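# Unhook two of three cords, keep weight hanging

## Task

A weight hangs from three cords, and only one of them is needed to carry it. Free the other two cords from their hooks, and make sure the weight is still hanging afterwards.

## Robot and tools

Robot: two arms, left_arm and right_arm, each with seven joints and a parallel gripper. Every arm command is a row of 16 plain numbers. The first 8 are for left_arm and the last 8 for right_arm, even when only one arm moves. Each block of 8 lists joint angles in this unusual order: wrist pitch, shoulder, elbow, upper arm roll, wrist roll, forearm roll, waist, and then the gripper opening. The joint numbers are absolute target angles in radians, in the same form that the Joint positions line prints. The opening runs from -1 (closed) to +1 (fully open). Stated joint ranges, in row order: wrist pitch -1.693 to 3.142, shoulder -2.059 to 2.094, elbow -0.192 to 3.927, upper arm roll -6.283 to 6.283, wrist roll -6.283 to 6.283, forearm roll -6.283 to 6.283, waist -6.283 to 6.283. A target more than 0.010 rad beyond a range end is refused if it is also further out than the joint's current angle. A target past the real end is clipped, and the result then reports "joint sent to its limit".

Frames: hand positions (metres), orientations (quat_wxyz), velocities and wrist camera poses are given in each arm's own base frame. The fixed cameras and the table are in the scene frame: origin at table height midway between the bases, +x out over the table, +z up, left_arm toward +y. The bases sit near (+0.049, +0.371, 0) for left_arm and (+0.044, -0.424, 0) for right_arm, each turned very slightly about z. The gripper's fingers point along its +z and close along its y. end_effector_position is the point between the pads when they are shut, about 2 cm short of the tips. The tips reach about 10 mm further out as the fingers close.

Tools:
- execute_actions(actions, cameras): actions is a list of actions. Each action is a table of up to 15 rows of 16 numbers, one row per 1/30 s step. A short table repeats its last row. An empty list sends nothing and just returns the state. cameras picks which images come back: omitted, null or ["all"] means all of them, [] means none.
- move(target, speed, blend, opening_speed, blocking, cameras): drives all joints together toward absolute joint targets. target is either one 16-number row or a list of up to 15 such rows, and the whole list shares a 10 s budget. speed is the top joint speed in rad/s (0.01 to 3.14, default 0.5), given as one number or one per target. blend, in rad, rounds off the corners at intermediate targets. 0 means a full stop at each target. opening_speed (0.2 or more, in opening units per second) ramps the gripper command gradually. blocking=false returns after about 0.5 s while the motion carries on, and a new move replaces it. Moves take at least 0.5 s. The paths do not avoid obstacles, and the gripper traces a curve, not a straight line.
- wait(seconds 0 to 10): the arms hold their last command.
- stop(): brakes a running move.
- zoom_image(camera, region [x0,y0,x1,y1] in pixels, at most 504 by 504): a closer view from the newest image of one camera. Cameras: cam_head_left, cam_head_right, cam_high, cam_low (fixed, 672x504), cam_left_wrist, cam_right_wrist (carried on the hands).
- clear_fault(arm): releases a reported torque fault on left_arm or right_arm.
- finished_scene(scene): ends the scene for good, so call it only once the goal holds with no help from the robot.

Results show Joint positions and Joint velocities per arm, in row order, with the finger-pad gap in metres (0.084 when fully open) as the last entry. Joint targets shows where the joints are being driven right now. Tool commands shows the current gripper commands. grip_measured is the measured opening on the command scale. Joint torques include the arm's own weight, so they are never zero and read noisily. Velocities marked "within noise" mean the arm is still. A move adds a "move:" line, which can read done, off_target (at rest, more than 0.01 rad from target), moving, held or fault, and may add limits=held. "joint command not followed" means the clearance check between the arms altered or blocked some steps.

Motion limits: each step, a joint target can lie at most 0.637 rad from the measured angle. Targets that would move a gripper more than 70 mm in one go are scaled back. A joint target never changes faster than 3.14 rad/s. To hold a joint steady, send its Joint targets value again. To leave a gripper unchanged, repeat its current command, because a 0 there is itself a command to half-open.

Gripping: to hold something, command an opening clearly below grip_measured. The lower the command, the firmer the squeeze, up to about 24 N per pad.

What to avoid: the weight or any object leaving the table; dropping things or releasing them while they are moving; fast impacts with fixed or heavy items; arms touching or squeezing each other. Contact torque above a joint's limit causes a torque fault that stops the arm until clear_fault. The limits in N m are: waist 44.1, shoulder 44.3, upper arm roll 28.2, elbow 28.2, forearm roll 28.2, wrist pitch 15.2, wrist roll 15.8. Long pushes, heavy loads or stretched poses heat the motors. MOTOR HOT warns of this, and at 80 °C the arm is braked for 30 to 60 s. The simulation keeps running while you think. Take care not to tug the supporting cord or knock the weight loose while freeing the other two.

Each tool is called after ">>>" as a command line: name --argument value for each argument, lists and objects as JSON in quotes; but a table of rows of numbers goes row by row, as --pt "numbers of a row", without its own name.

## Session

>>> execute_actions --actions '[]'

>>> zoom_image --camera "cam_head_left" --region '[240, 10, 420, 250]'

>>> zoom_image --camera "cam_head_right" --region '[260, 10, 420, 250]'

>>> zoom_image --camera "cam_high" --region '[210, 130, 450, 390]'

>>> zoom_image --camera "cam_low" --region '[300, 170, 420, 310]'

Scene clock: 0.00 s.
left_arm: end_effector_position=(+0.1022, -0.3569, +0.3172) grip_measured=+1.00 end_effector_quat_wxyz=(-0.398, -0.436, +0.796, -0.128) | right_arm: end_effector_position=(+0.4845, +0.0146, +0.1693) grip_measured=+1.00 end_effector_quat_wxyz=(+0.051, -0.417, +0.907, +0.040)
Joint names: [wrist pitch, shoulder, elbow, upper arm roll, wrist roll, forearm roll, waist]
Joint positions: left_arm=[0.982 -0.724 0.623 0.671 1.294 -0.473 -1.664 0.084] | right_arm=[0.886 0.069 1.006 -0.048 2.168 0.155 0.032 0.084]
Joint velocities: within noise
Joint torques (N m): no reading
Joint targets: left_arm=[0.982 -0.724 0.623 0.671 1.294 -0.473 -1.664] | right_arm=[0.886 0.069 1.006 -0.048 2.168 0.155 0.032]
Tool commands: left_gripper/opening=+1.0 right_gripper/opening=+1.0
camera_calibration:
cam_left_wrist: T_world_to_cam=[[-0.796801, 0.58661, 0.144901, 0.275064], [0.308005, 0.600622, -0.737825, 0.484342], [-0.519847, -0.543269, -0.659256, 0.201327], [0, 0, 0, 1]] pos_world=[0.17465, -0.342887, 0.450229]
cam_right_wrist: T_world_to_cam=[[-0.755601, 0.652855, 0.0533576, 0.37712], [0.654315, 0.748456, 0.108102, -0.283192], [0.0306391, 0.116595, -0.992707, 0.285584], [0, 0, 0, 1]] pos_world=[0.461499, -0.0675455, 0.293993]

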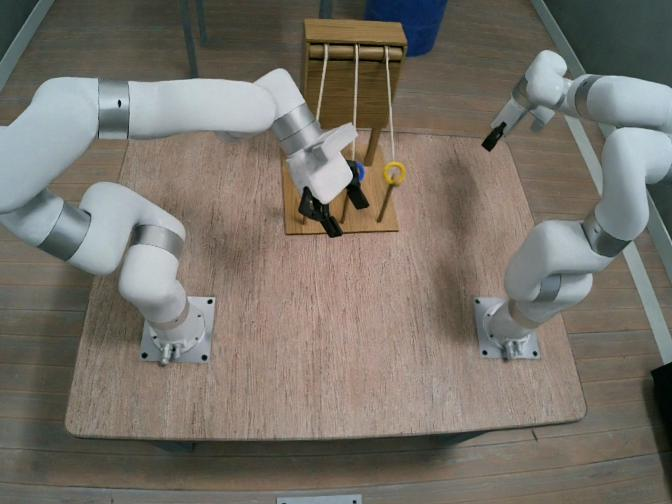

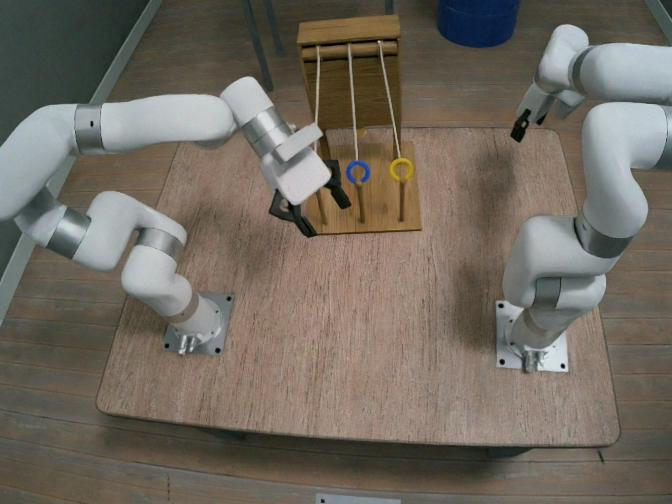

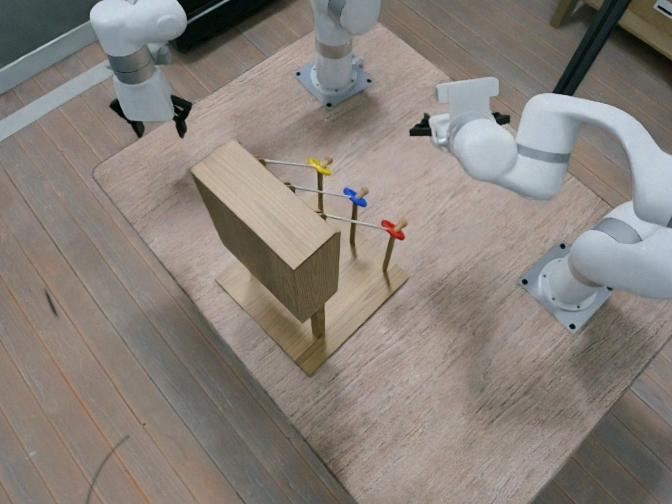

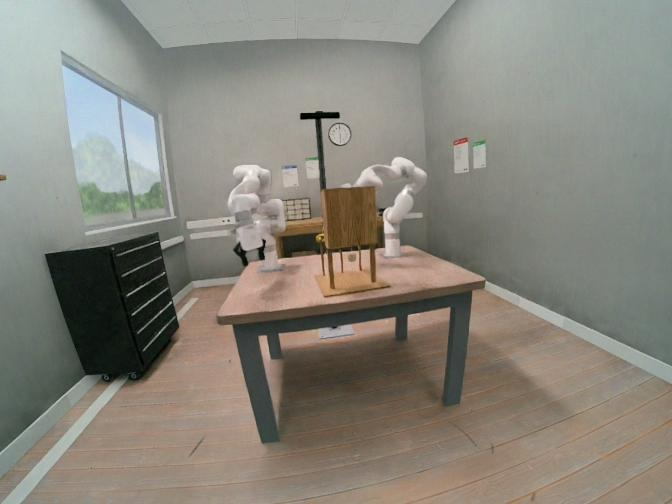

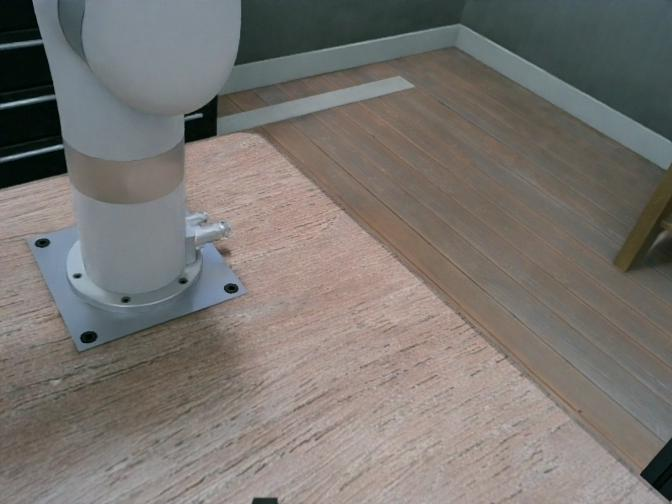

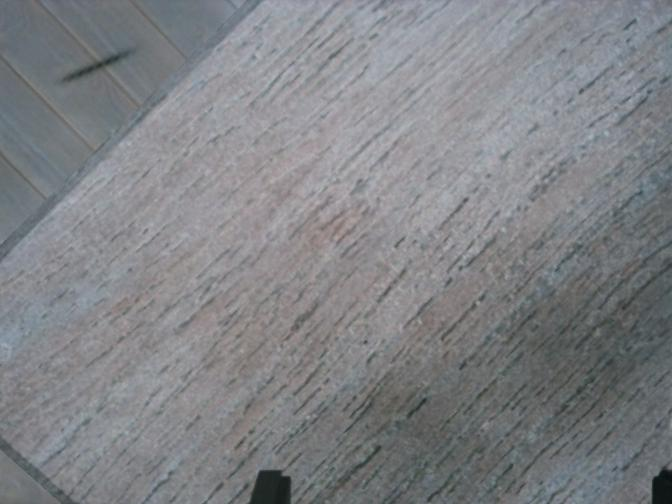

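Scaled by 2.100 from the camera's 672x504 image, which has a finer 960x720 frame.

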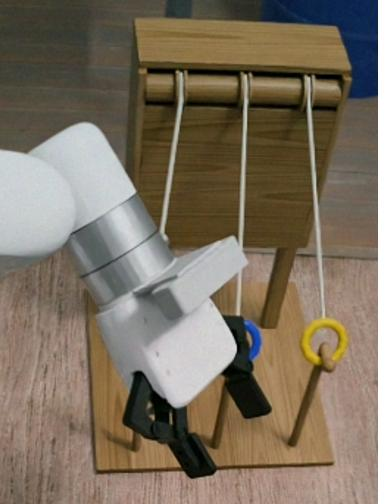

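Scaled by 2.100 from the camera's 672x504 image, which has a finer 960x720 frame.

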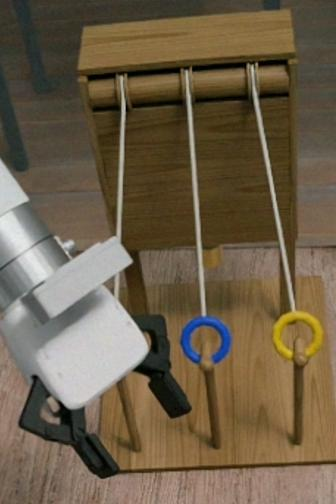

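Scaled by 1.938 from the camera's 672x504 image, which has a finer 960x720 frame.

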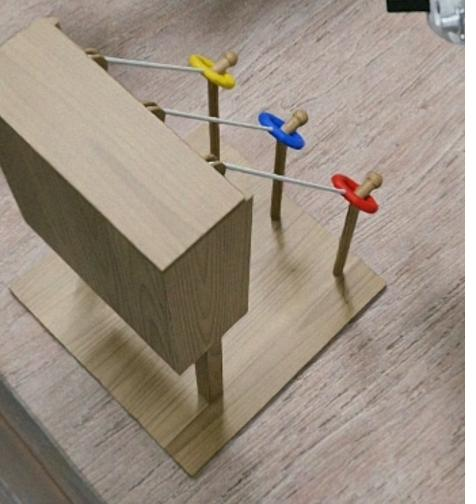

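Scaled by 3.600 from the camera's 672x504 image, which has a finer 960x720 frame.

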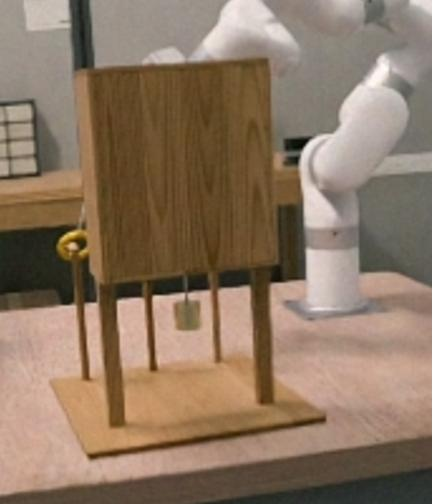

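>>> move --pt "0.925 -0.620 0.669 -0.542 -1.071 0.161 -0.477 0.8 1.305 -1.082 0.493 0.046 1.071 -0.414 1.048 0.8" --pt "0.925 -0.620 0.669 -0.542 -1.071 0.161 -0.477 0.8 0.882 -0.571 0.669 0.489 1.071 -0.215 0.557 0.8" --speed '[1.0, 0.6]' --blend 0.1

Scene clock: 8.67 s.
left_arm: end_effector_position=(+0.2455, -0.2987, +0.2885) grip_measured=+0.80 end_effector_quat_wxyz=(-0.002, +0.966, +0.007, +0.259) | right_arm: end_effector_position=(+0.2445, +0.3133, +0.2840) grip_measured=+0.80 end_effector_quat_wxyz=(-0.008, +0.965, +0.029, +0.259)
Joint names: [wrist pitch, shoulder, elbow, upper arm roll, wrist roll, forearm roll, waist]
Joint positions: left_arm=[0.925 -0.62 0.669 -0.542 -1.071 0.161 -0.477 0.077] | right_arm=[0.882 -0.571 0.669 0.489 1.071 -0.215 0.557 0.077]
Joint torques (N m): left_arm=[-3.8 1.11 16.48 2.65 -1.22 4.04 5.32] | right_arm=[-3.27 -1.14 15.34 -1.69 -0.96 1.55 -6.45]
Joint targets: left_arm=[0.925 -0.620 0.669 -0.542 -1.071 0.161 -0.477] | right_arm=[0.882 -0.571 0.669 0.489 1.071 -0.215 0.557]
move: done
camera_calibration:
cam_left_wrist: T_world_to_cam=[[0.0138165, -0.999904, 0.00139791, -0.272242], [-0.872263, -0.0127362, -0.488871, 0.418802], [0.488842, 0.00553514, -0.872355, 0.266328], [0, 0, 0, 1]] pos_world=[0.238875, -0.268356, 0.437453]
cam_right_wrist: T_world_to_cam=[[0.0420015, -0.999025, 0.0135621, 0.328454], [-0.855429, -0.042971, -0.516135, 0.432302], [0.516215, 0.010077, -0.8564, 0.247967], [0, 0, 0, 1]] pos_world=[0.228004, 0.344211, 0.43103]

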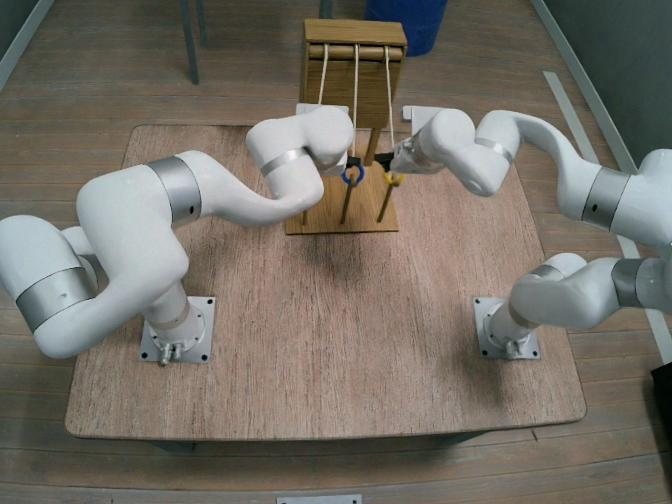

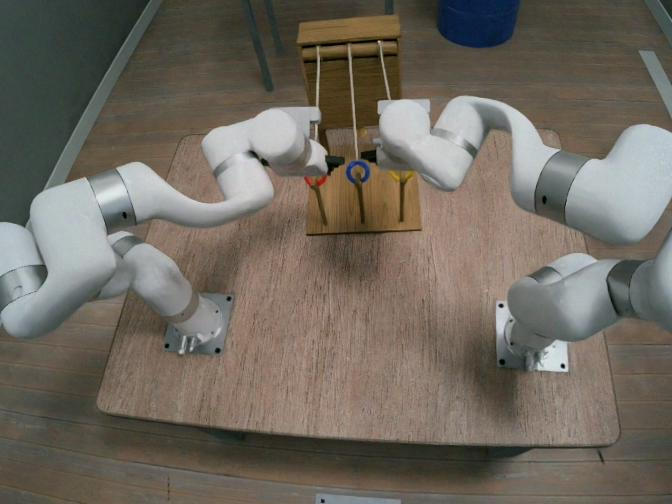

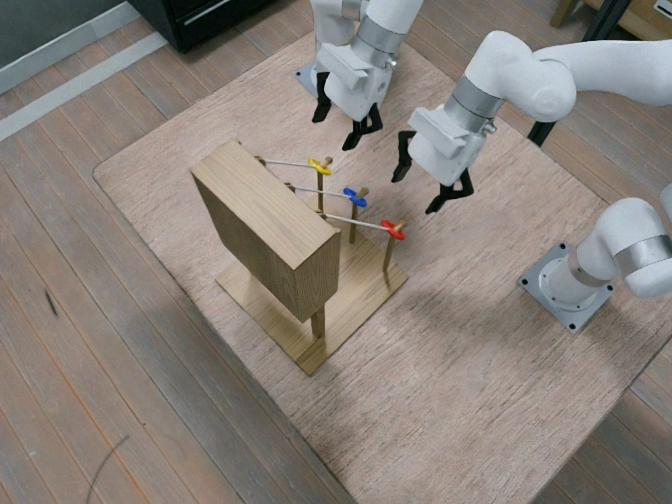

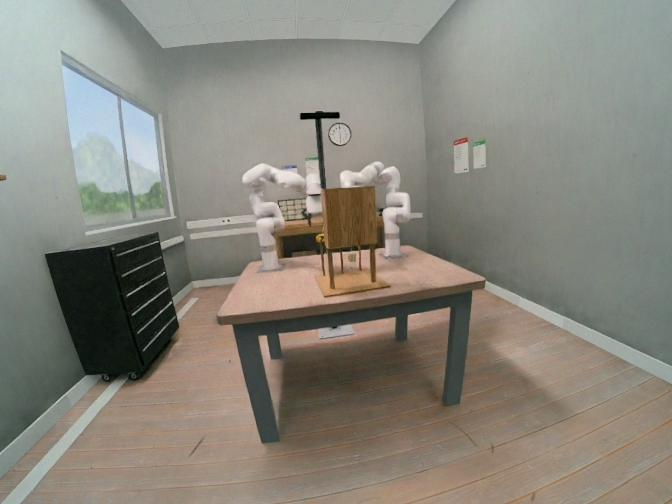

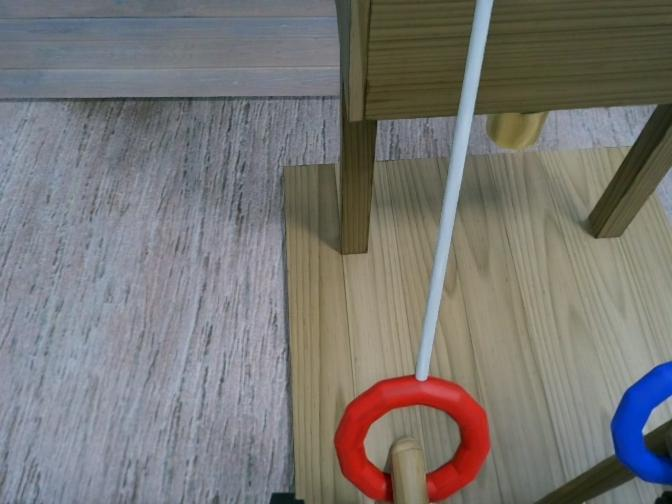

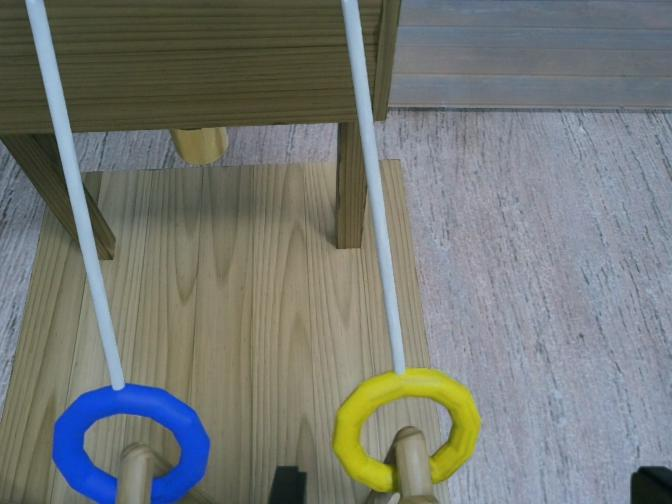

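>>> move --pt "0.782 -0.560 0.604 -0.587 -1.071 0.177 -0.389 0.8 0.747 -0.508 0.621 0.568 1.071 -0.220 0.441 0.8" --pt "0.627 -0.485 0.561 -0.709 -1.071 0.183 -0.225 0.8 0.594 -0.432 0.584 0.716 1.071 -0.226 0.247 0.8" --pt "0.627 -0.485 0.561 -0.709 -1.071 0.183 -0.225 0.0 0.594 -0.432 0.584 0.716 1.071 -0.226 0.247 0.0" --speed '[0.35,0.3,0.3]' --blend '[0.05,0,0]' --opening_speed 0.6 --cameras '["cam_low","cam_left_wrist","cam_right_wrist","cam_high"]'

>>> zoom_image --camera "cam_low" --region '[315, 235, 385, 300]'

Scene clock: 22.13 s.
left_arm: end_effector_position=(+0.2911, -0.2954, +0.2128) grip_measured=+0.22 end_effector_quat_wxyz=(-0.002, +0.966, +0.007, +0.259) | right_arm: end_effector_position=(+0.2870, +0.3168, +0.2095) grip_measured=+0.21 end_effector_quat_wxyz=(-0.008, +0.965, +0.029, +0.259)
Joint names: [wrist pitch, shoulder, elbow, upper arm roll, wrist roll, forearm roll, waist]
Joint positions: left_arm=[0.627 -0.485 0.561 -0.709 -1.071 0.183 -0.225 0.053] | right_arm=[0.594 -0.432 0.584 0.716 1.071 -0.226 0.247 0.053]
Joint torques (N m): left_arm=[-3.61 0.25 11.86 2.45 0.36 2.87 2.22] | right_arm=[-0.77 -1.86 10.96 -4.01 0.28 -1.53 -6.35]
Joint targets: left_arm=[0.627 -0.485 0.561 -0.709 -1.071 0.183 -0.225] | right_arm=[0.594 -0.432 0.584 0.716 1.071 -0.226 0.247]
move: done
camera_calibration:
cam_left_wrist: T_world_to_cam=[[0.0146462, -0.999891, 0.00175182, -0.269726], [-0.872577, -0.0136368, -0.488286, 0.421206], [0.488257, 0.00562296, -0.872682, 0.178201], [0, 0, 0, 1]] pos_world=[0.284477, -0.264955, 0.361654]
cam_right_wrist: T_world_to_cam=[[0.0415045, -0.999031, 0.0146237, 0.331133], [-0.855821, -0.0431003, -0.515474, 0.430369], [0.515605, 0.00887922, -0.85678, 0.16286], [0, 0, 0, 1]] pos_world=[0.270603, 0.347915, 0.356537]
Images, in order (width x height): cam_high 672x504, cam_low 672x504, cam_left_wrist 672x504, cam_right_wrist 672x504.

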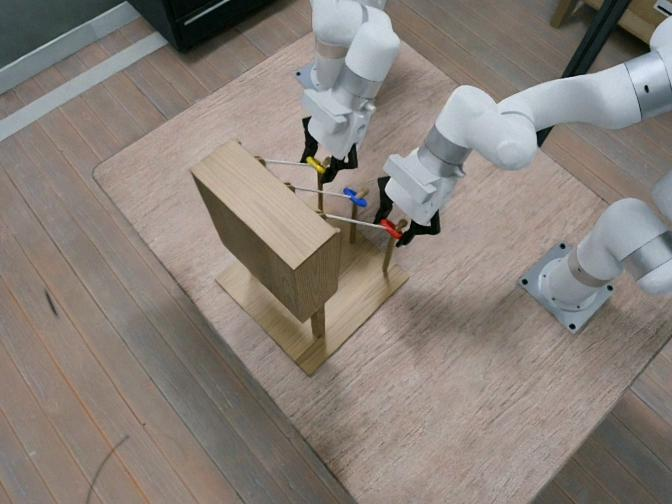

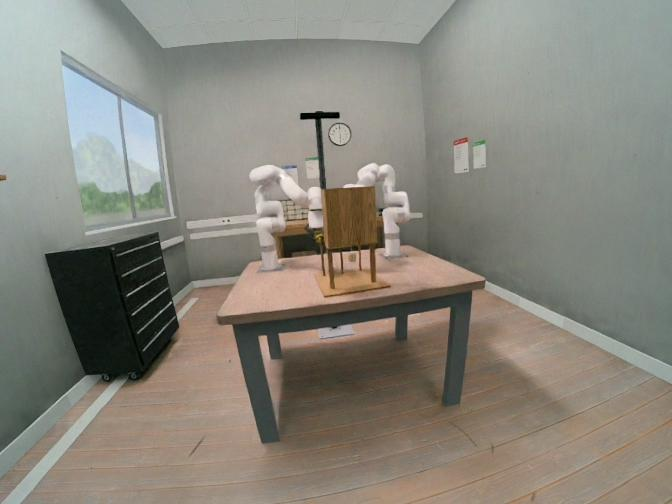

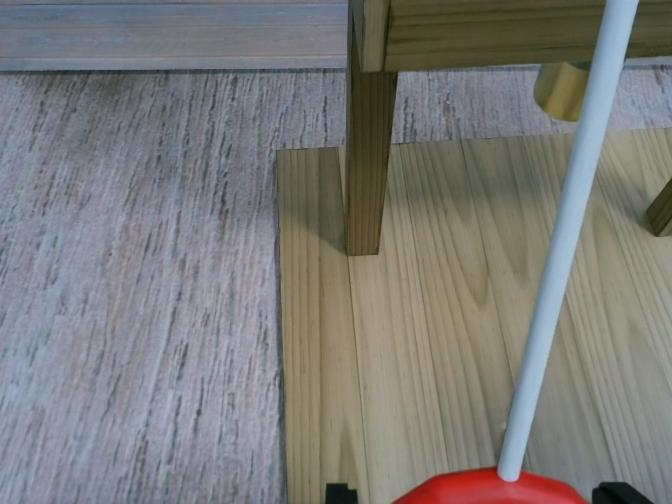

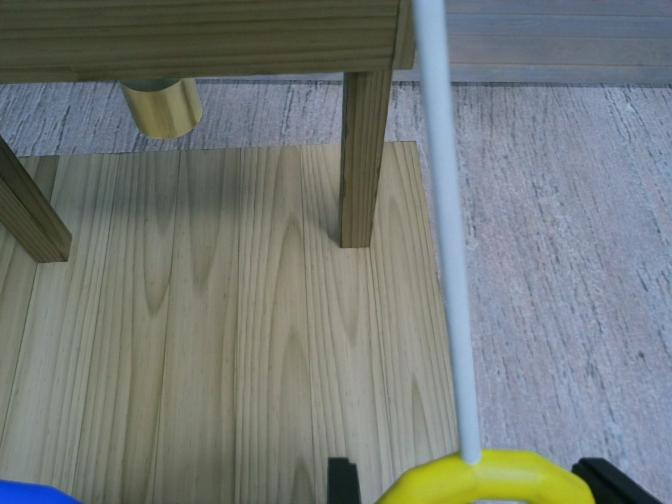

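Scaled by 7.200 from the camera's 672x504 image, which has a finer 960x720 frame.

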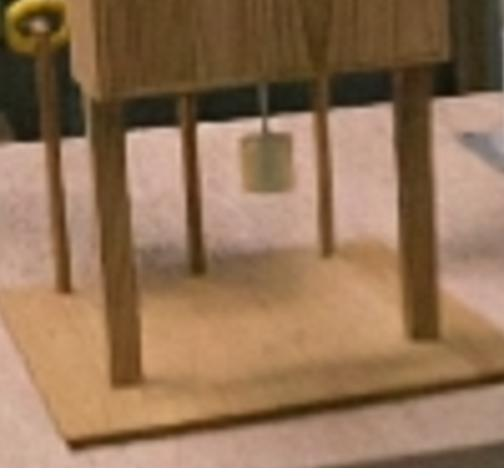

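>>> move --pt "0.609 -0.500 0.537 -0.743 -1.071 0.158 -0.209 -0.2 0.584 -0.439 0.571 0.732 1.071 -0.215 0.239 -0.2" --speed 0.05 --cameras '["cam_low"]'

>>> zoom_image --camera "cam_low" --region '[315, 235, 385, 300]'

Scene clock: 23.37 s.
left_arm: end_effector_position=(+0.2850, -0.2948, +0.2050) grip_measured=+0.22 end_effector_quat_wxyz=(-0.002, +0.966, +0.007, +0.259) | right_arm: end_effector_position=(+0.2838, +0.3162, +0.2054) grip_measured=+0.21 end_effector_quat_wxyz=(-0.008, +0.966, +0.029, +0.259)
Joint names: [wrist pitch, shoulder, elbow, upper arm roll, wrist roll, forearm roll, waist]
Joint positions: left_arm=[0.609 -0.5 0.537 -0.743 -1.071 0.158 -0.209 0.053] | right_arm=[0.584 -0.439 0.571 0.732 1.071 -0.215 0.239 0.053]
Joint torques (N m): left_arm=[-2.84 -8.37 8.54 0.66 0.69 -4.16 4.3] | right_arm=[-2.24 -13.18 8.14 -1.02 0.56 2.13 -5.59]
Joint targets: left_arm=[0.609 -0.500 0.537 -0.743 -1.071 0.158 -0.209] | right_arm=[0.584 -0.439 0.571 0.732 1.071 -0.215 0.239]
move: done
Images, in order (width x height): cam_low 672x504.

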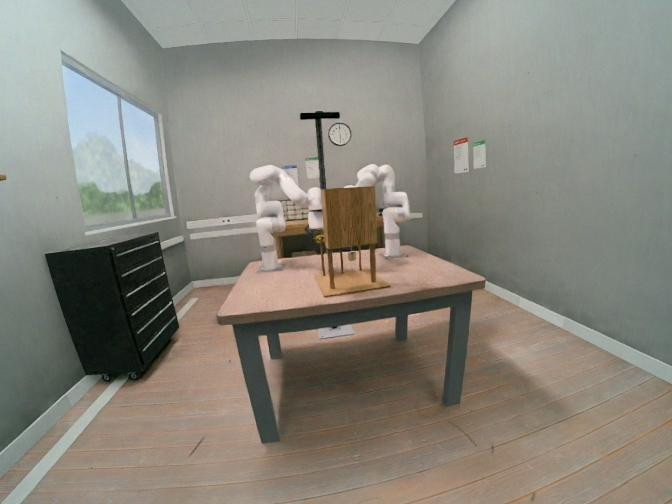

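Scaled by 7.200 from the camera's 672x504 image, which has a finer 960x720 frame.

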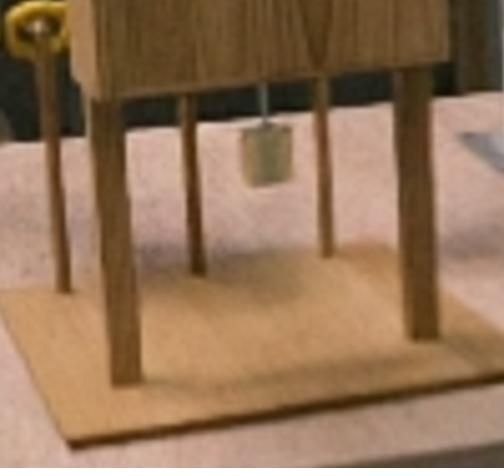

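>>> move --pt "0.609 -0.500 0.537 -0.743 -1.071 0.158 -0.209 -0.2 0.594 -0.432 0.584 0.716 1.071 -0.226 0.247 -0.2" --speed 0.05 --cameras '["cam_low"]'

>>> zoom_image --camera "cam_low" --region '[315, 235, 385, 300]'

Scene clock: 24.77 s.
left_arm: end_effector_position=(+0.2850, -0.2948, +0.2049) grip_measured=+0.22 end_effector_quat_wxyz=(-0.002, +0.966, +0.007, +0.259) | right_arm: end_effector_position=(+0.2870, +0.3168, +0.2095) grip_measured=+0.21 end_effector_quat_wxyz=(-0.008, +0.965, +0.029, +0.259)
Joint names: [wrist pitch, shoulder, elbow, upper arm roll, wrist roll, forearm roll, waist]
Joint positions: left_arm=[0.609 -0.5 0.537 -0.743 -1.071 0.158 -0.209 0.053] | right_arm=[0.594 -0.432 0.584 0.716 1.071 -0.226 0.247 0.053]
Joint torques (N m): left_arm=[-2.71 -8.23 8.83 1.08 1.06 -4.12 4.21] | right_arm=[-0.66 -2.83 15.04 -7.14 0.72 -1.44 5.23]
Joint targets: left_arm=[0.609 -0.500 0.537 -0.743 -1.071 0.158 -0.209] | right_arm=[0.594 -0.432 0.584 0.716 1.071 -0.226 0.247]
move: done
Images, in order (width x height): cam_low 672x504.

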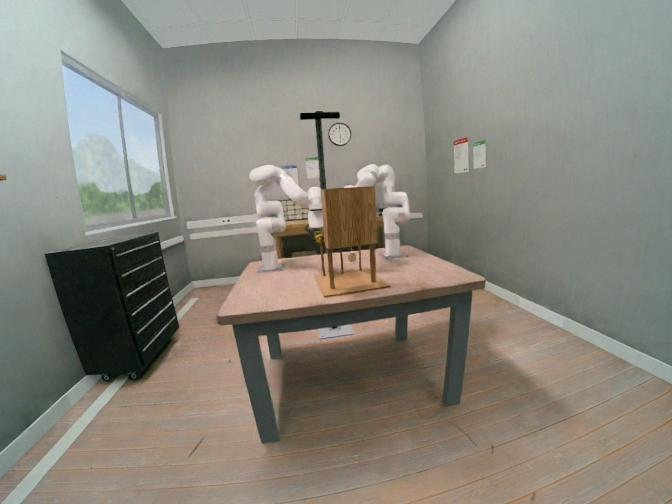

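Scaled by 7.200 from the camera's 672x504 image, which has a finer 960x720 frame.

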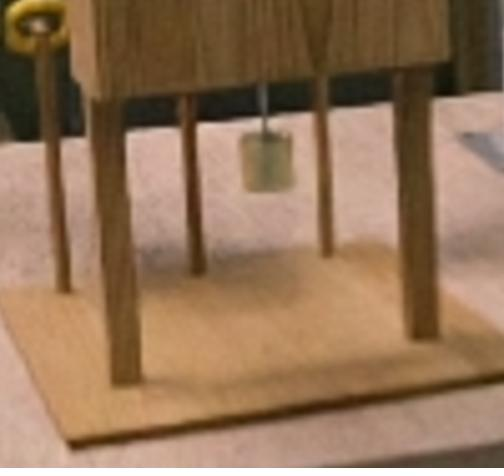

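>>> move --pt "0.690 -0.632 0.492 -0.791 -1.071 0.026 -0.293 -0.2 0.594 -0.432 0.584 0.716 1.084 -0.226 0.247 0.8" --pt "0.875 -0.671 0.593 -0.639 -1.071 0.081 -0.431 -0.2 0.747 -0.508 0.621 0.568 1.071 -0.220 0.441 0.8" --pt "0.766 -0.399 0.722 -0.426 -1.071 0.335 -0.428 -0.2 0.882 -0.571 0.669 0.489 1.071 -0.215 0.557 0.8" --pt "0.629 -0.266 0.744 -0.566 -1.071 0.387 -0.205 -0.2 1.305 -1.082 0.493 0.046 1.071 -0.414 1.048 0.8" --pt "0.508 -0.153 0.799 -1.102 -1.071 0.430 0.407 -0.2 1.305 -1.082 0.493 0.046 1.071 -0.414 1.048 0.8" --speed '[0.15,0.3,0.35,0.5,0.4]' --blend '[0.02,0.05,0.06,0.05,0]' --cameras '["cam_low","cam_left_wrist","cam_head_left","cam_high"]'

>>> zoom_image --camera "cam_low" --region '[315, 235, 385, 300]'

Scene clock: 41.93 s.
left_arm: end_effector_position=(+0.4115, -0.2974, +0.2001) grip_measured=+0.22 end_effector_quat_wxyz=(-0.002, +0.966, +0.007, +0.259) | right_arm: end_effector_position=(+0.1957, +0.1760, +0.3301) grip_measured=+0.80 end_effector_quat_wxyz=(-0.008, +0.965, +0.029, +0.259)
Joint names: [wrist pitch, shoulder, elbow, upper arm roll, wrist roll, forearm roll, waist]
Joint positions: left_arm=[0.508 -0.153 0.799 -1.102 -1.071 0.43 0.407 0.053] | right_arm=[1.305 -1.082 0.493 0.046 1.071 -0.414 1.048 0.077]
Joint torques (N m): left_arm=[-2.75 2 13.01 -2.3 1.23 3.3 5.15] | right_arm=[-0.54 -4.87 11.96 -2.26 -0.93 -2.22 5.58]
Joint targets: left_arm=[0.508 -0.153 0.799 -1.102 -1.071 0.430 0.407] | right_arm=[1.305 -1.082 0.493 0.046 1.071 -0.414 1.048]
move: done
camera_calibration:
cam_left_wrist: T_world_to_cam=[[0.0135165, -0.999907, 0.00191259, -0.273069], [-0.872418, -0.0127277, -0.488594, 0.52032], [0.488573, 0.00493549, -0.872509, 0.107972], [0, 0, 0, 1]] pos_world=[0.404875, -0.266954, 0.348954]
Images, in order (width x height): cam_head_left 672x504, cam_high 672x504, cam_low 672x504, cam_left_wrist 672x504.

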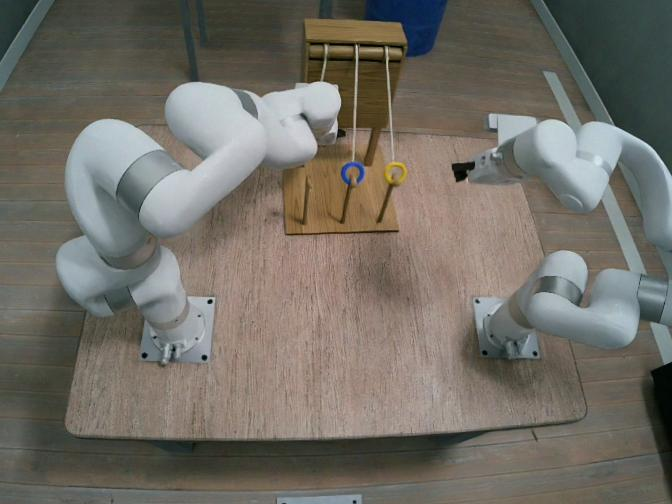

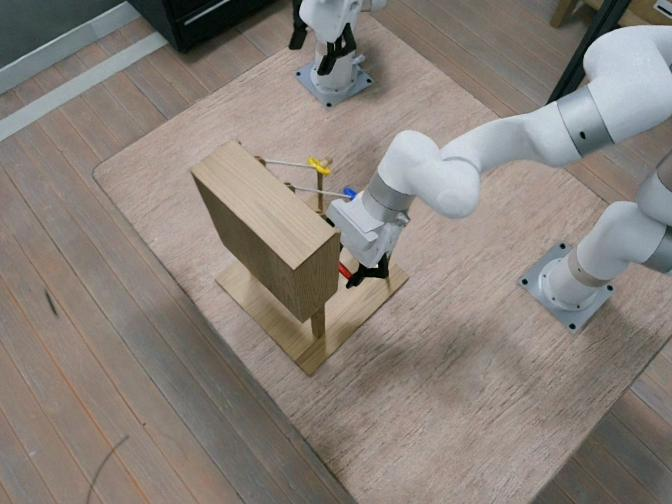

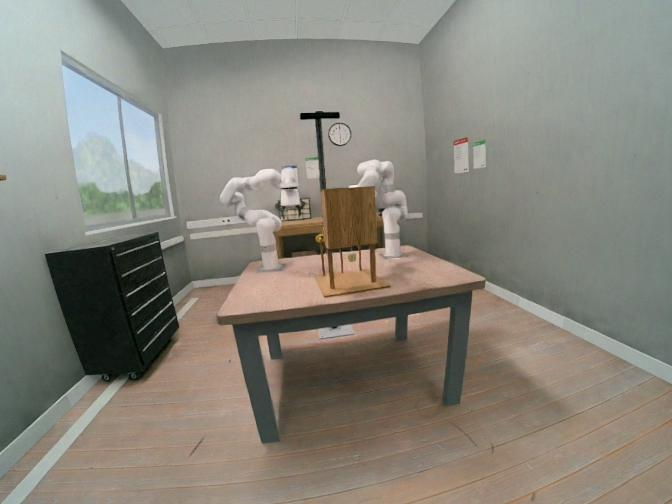

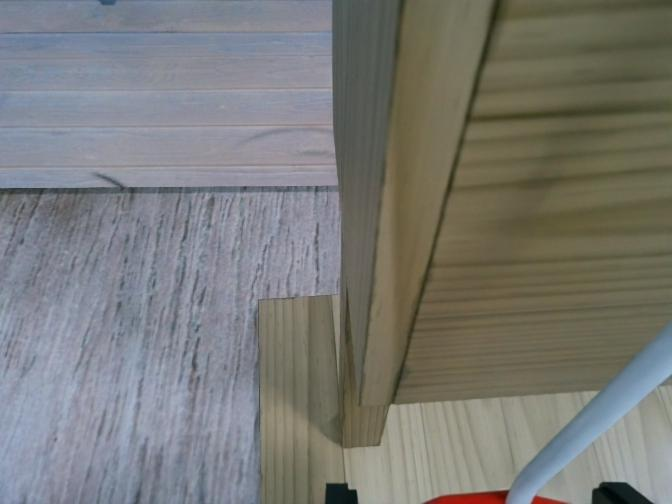

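Scaled by 7.200 from the camera's 672x504 image, which has a finer 960x720 frame.

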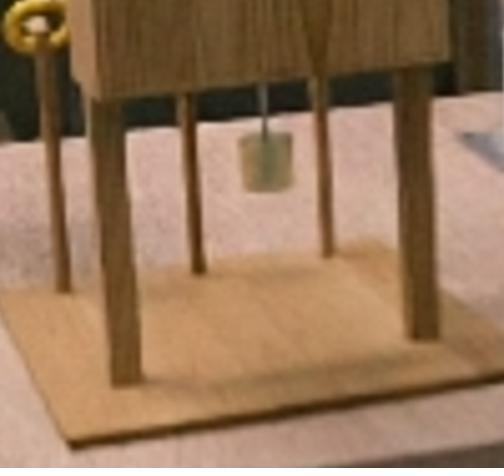

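>>> move --pt "0.508 -0.153 0.799 -1.102 -1.071 0.430 0.407 0.45 1.305 -1.082 0.493 0.046 1.071 -0.414 1.048 0.8" --pt "0.629 -0.266 0.744 -0.566 -1.071 0.387 -0.205 0.45 1.305 -1.082 0.493 0.046 1.071 -0.414 1.048 0.8" --pt "0.889 -0.472 0.766 -0.463 -1.071 0.270 -0.466 0.45 1.305 -1.082 0.493 0.046 1.071 -0.414 1.048 0.8" --pt "0.928 -0.494 0.957 -1.089 -1.071 0.023 0.050 0.45 1.305 -1.082 0.493 0.046 1.071 -0.414 1.048 0.8" --speed '[0.3,0.5,0.5,0.7]' --blend '[0,0.06,0.06,0]' --opening_speed 0.6 --cameras '["cam_low","cam_left_wrist","cam_head_left","cam_head_right","cam_high"]'

>>> zoom_image --camera "cam_left_wrist" --region '[168, 252, 672, 504]'

>>> zoom_image --camera "cam_low" --region '[315, 235, 385, 300]'

Scene clock: 47.10 s.
left_arm: end_effector_position=(+0.2534, -0.3942, +0.2904) grip_measured=+0.44 end_effector_quat_wxyz=(-0.002, +0.966, +0.007, +0.259) | right_arm: end_effector_position=(+0.1957, +0.1760, +0.3301) grip_measured=+0.80 end_effector_quat_wxyz=(-0.008, +0.965, +0.029, +0.259)
Joint names: [wrist pitch, shoulder, elbow, upper arm roll, wrist roll, forearm roll, waist]
Joint positions: left_arm=[0.928 -0.494 0.957 -1.089 -1.071 0.023 0.05 0.063] | right_arm=[1.305 -1.082 0.493 0.046 1.071 -0.414 1.048 0.077]
Joint torques (N m): left_arm=[0.25 -5.77 16 7.32 1.21 -3.36 5.35] | right_arm=[-0.47 -4.78 12.39 -2.33 -0.97 -2.06 5.95]
Joint targets: left_arm=[0.928 -0.494 0.957 -1.089 -1.071 0.023 0.050] | right_arm=[1.305 -1.082 0.493 0.046 1.071 -0.414 1.048]
move: done
camera_calibration:
cam_left_wrist: T_world_to_cam=[[0.0142899, -0.999897, 0.000977151, -0.367774], [-0.872299, -0.012944, -0.488802, 0.425172], [0.488765, 0.00613256, -0.872394, 0.264867], [0, 0, 0, 1]] pos_world=[0.246675, -0.363857, 0.439253]
Images, in order (width x height): cam_head_left 672x504, cam_head_right 672x504, cam_high 672x504, cam_low 672x504, cam_left_wrist 672x504.

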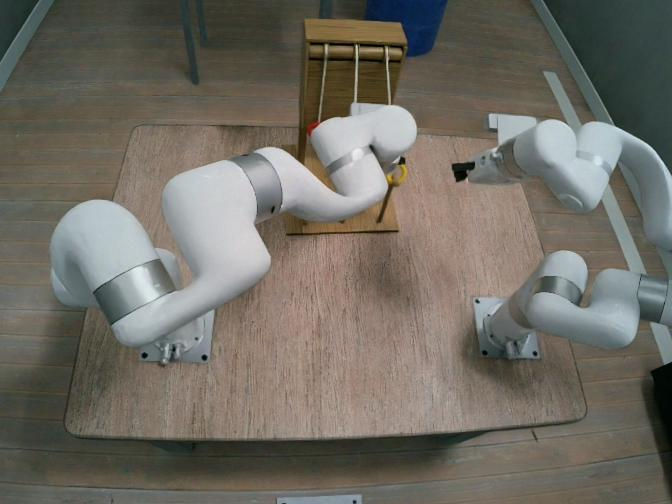

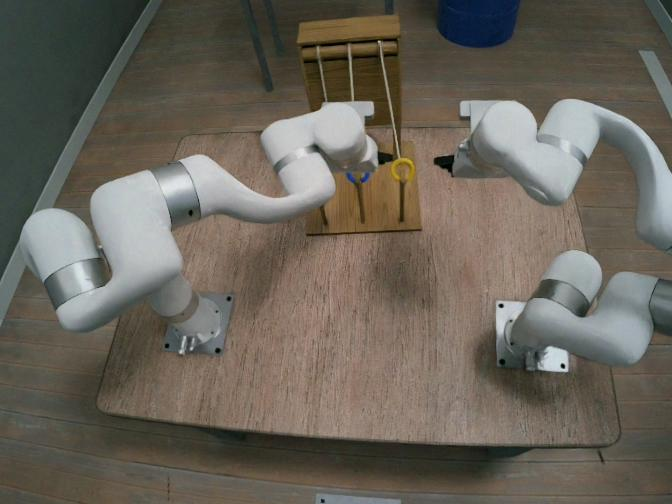

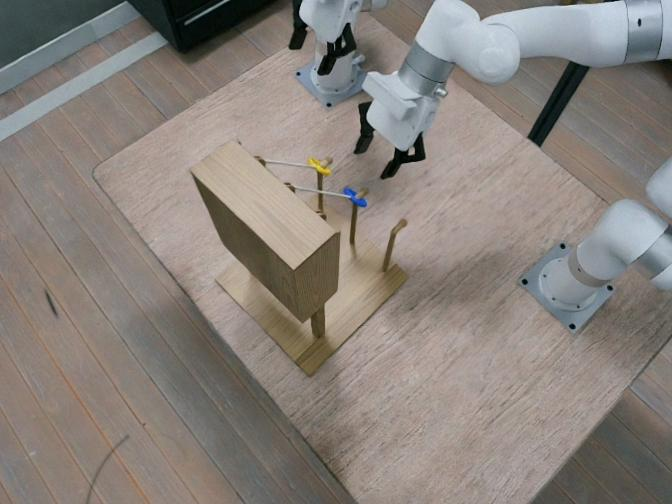

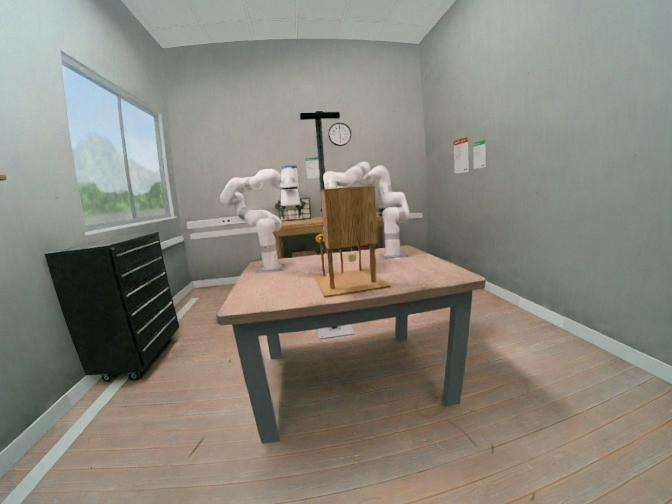

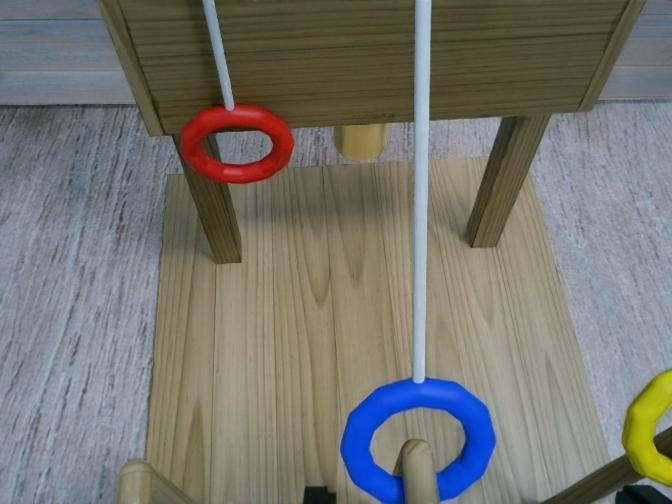

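Scaled by 1.000.

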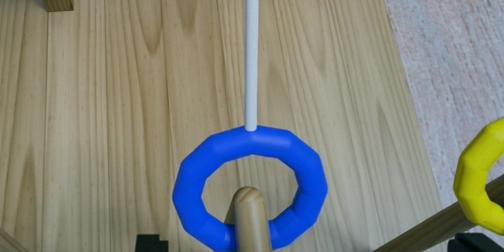

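Scaled by 7.200 from the camera's 672x504 image, which has a finer 960x720 frame.

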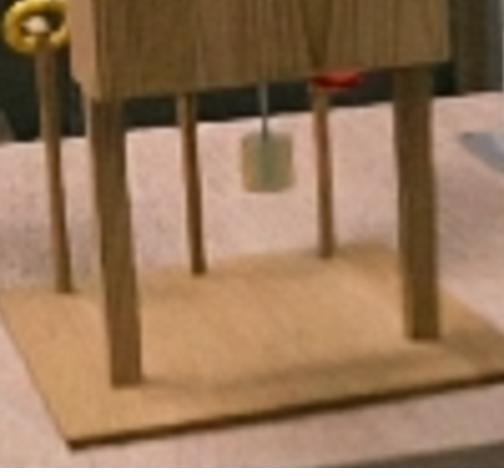

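>>> move --pt "0.800 -0.465 0.902 -1.215 -1.071 0.023 0.195 0.8 1.305 -1.082 0.493 0.046 1.071 -0.414 1.048 0.8" --pt "0.673 -0.443 0.866 -1.393 -1.071 0.024 0.396 0.8 1.305 -1.082 0.493 0.046 1.071 -0.414 1.048 0.8" --pt "0.673 -0.443 0.866 -1.393 -1.071 0.024 0.396 0.0 1.305 -1.082 0.493 0.046 1.071 -0.414 1.048 0.8" --speed '[0.35,0.3,0.3]' --blend '[0.05,0,0]' --opening_speed 0.6 --cameras '["cam_left_wrist","cam_low"]'

Scene clock: 56.33 s.
left_arm: end_effector_position=(+0.2985, -0.3937, +0.2126) grip_measured=+0.22 end_effector_quat_wxyz=(-0.002, +0.966, +0.007, +0.259) | right_arm: end_effector_position=(+0.1957, +0.1760, +0.3301) grip_measured=+0.80 end_effector_quat_wxyz=(-0.008, +0.965, +0.029, +0.259)
Joint names: [wrist pitch, shoulder, elbow, upper arm roll, wrist roll, forearm roll, waist]
Joint positions: left_arm=[0.673 -0.443 0.866 -1.393 -1.071 0.024 0.396 0.053] | right_arm=[1.305 -1.082 0.493 0.046 1.071 -0.414 1.048 0.077]
Joint torques (N m): left_arm=[-3.53 8.85 12.5 7 1.19 2.79 1.39] | right_arm=[-0.5 -4.46 12.66 -2.05 -0.82 -1.9 5.61]
Joint targets: left_arm=[0.673 -0.443 0.866 -1.393 -1.071 0.024 0.396] | right_arm=[1.305 -1.082 0.493 0.046 1.071 -0.414 1.048]
move: done
camera_calibration:
cam_left_wrist: T_world_to_cam=[[0.0143123, -0.999897, 0.0013401, -0.36798], [-0.872189, -0.0131397, -0.488993, 0.426592], [0.48896, 0.00582978, -0.872287, 0.174781], [0, 0, 0, 1]] pos_world=[0.291875, -0.363356, 0.361553]
Images, in order (width x height): cam_low 672x504, cam_left_wrist 672x504.

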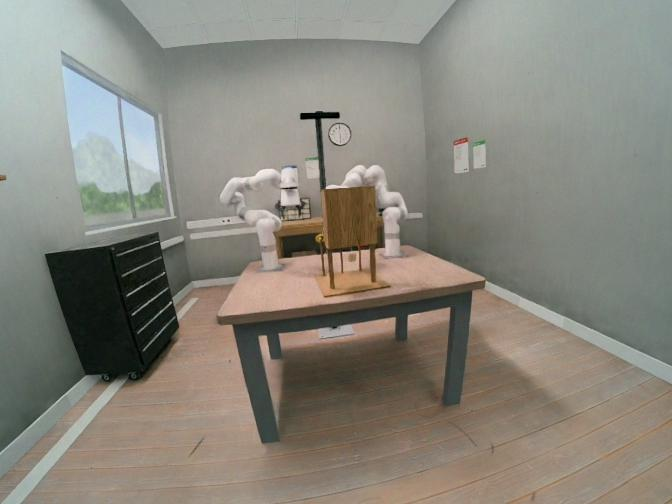

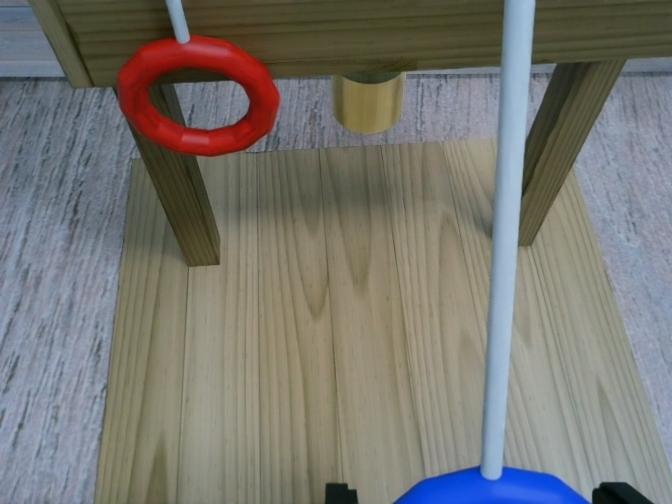

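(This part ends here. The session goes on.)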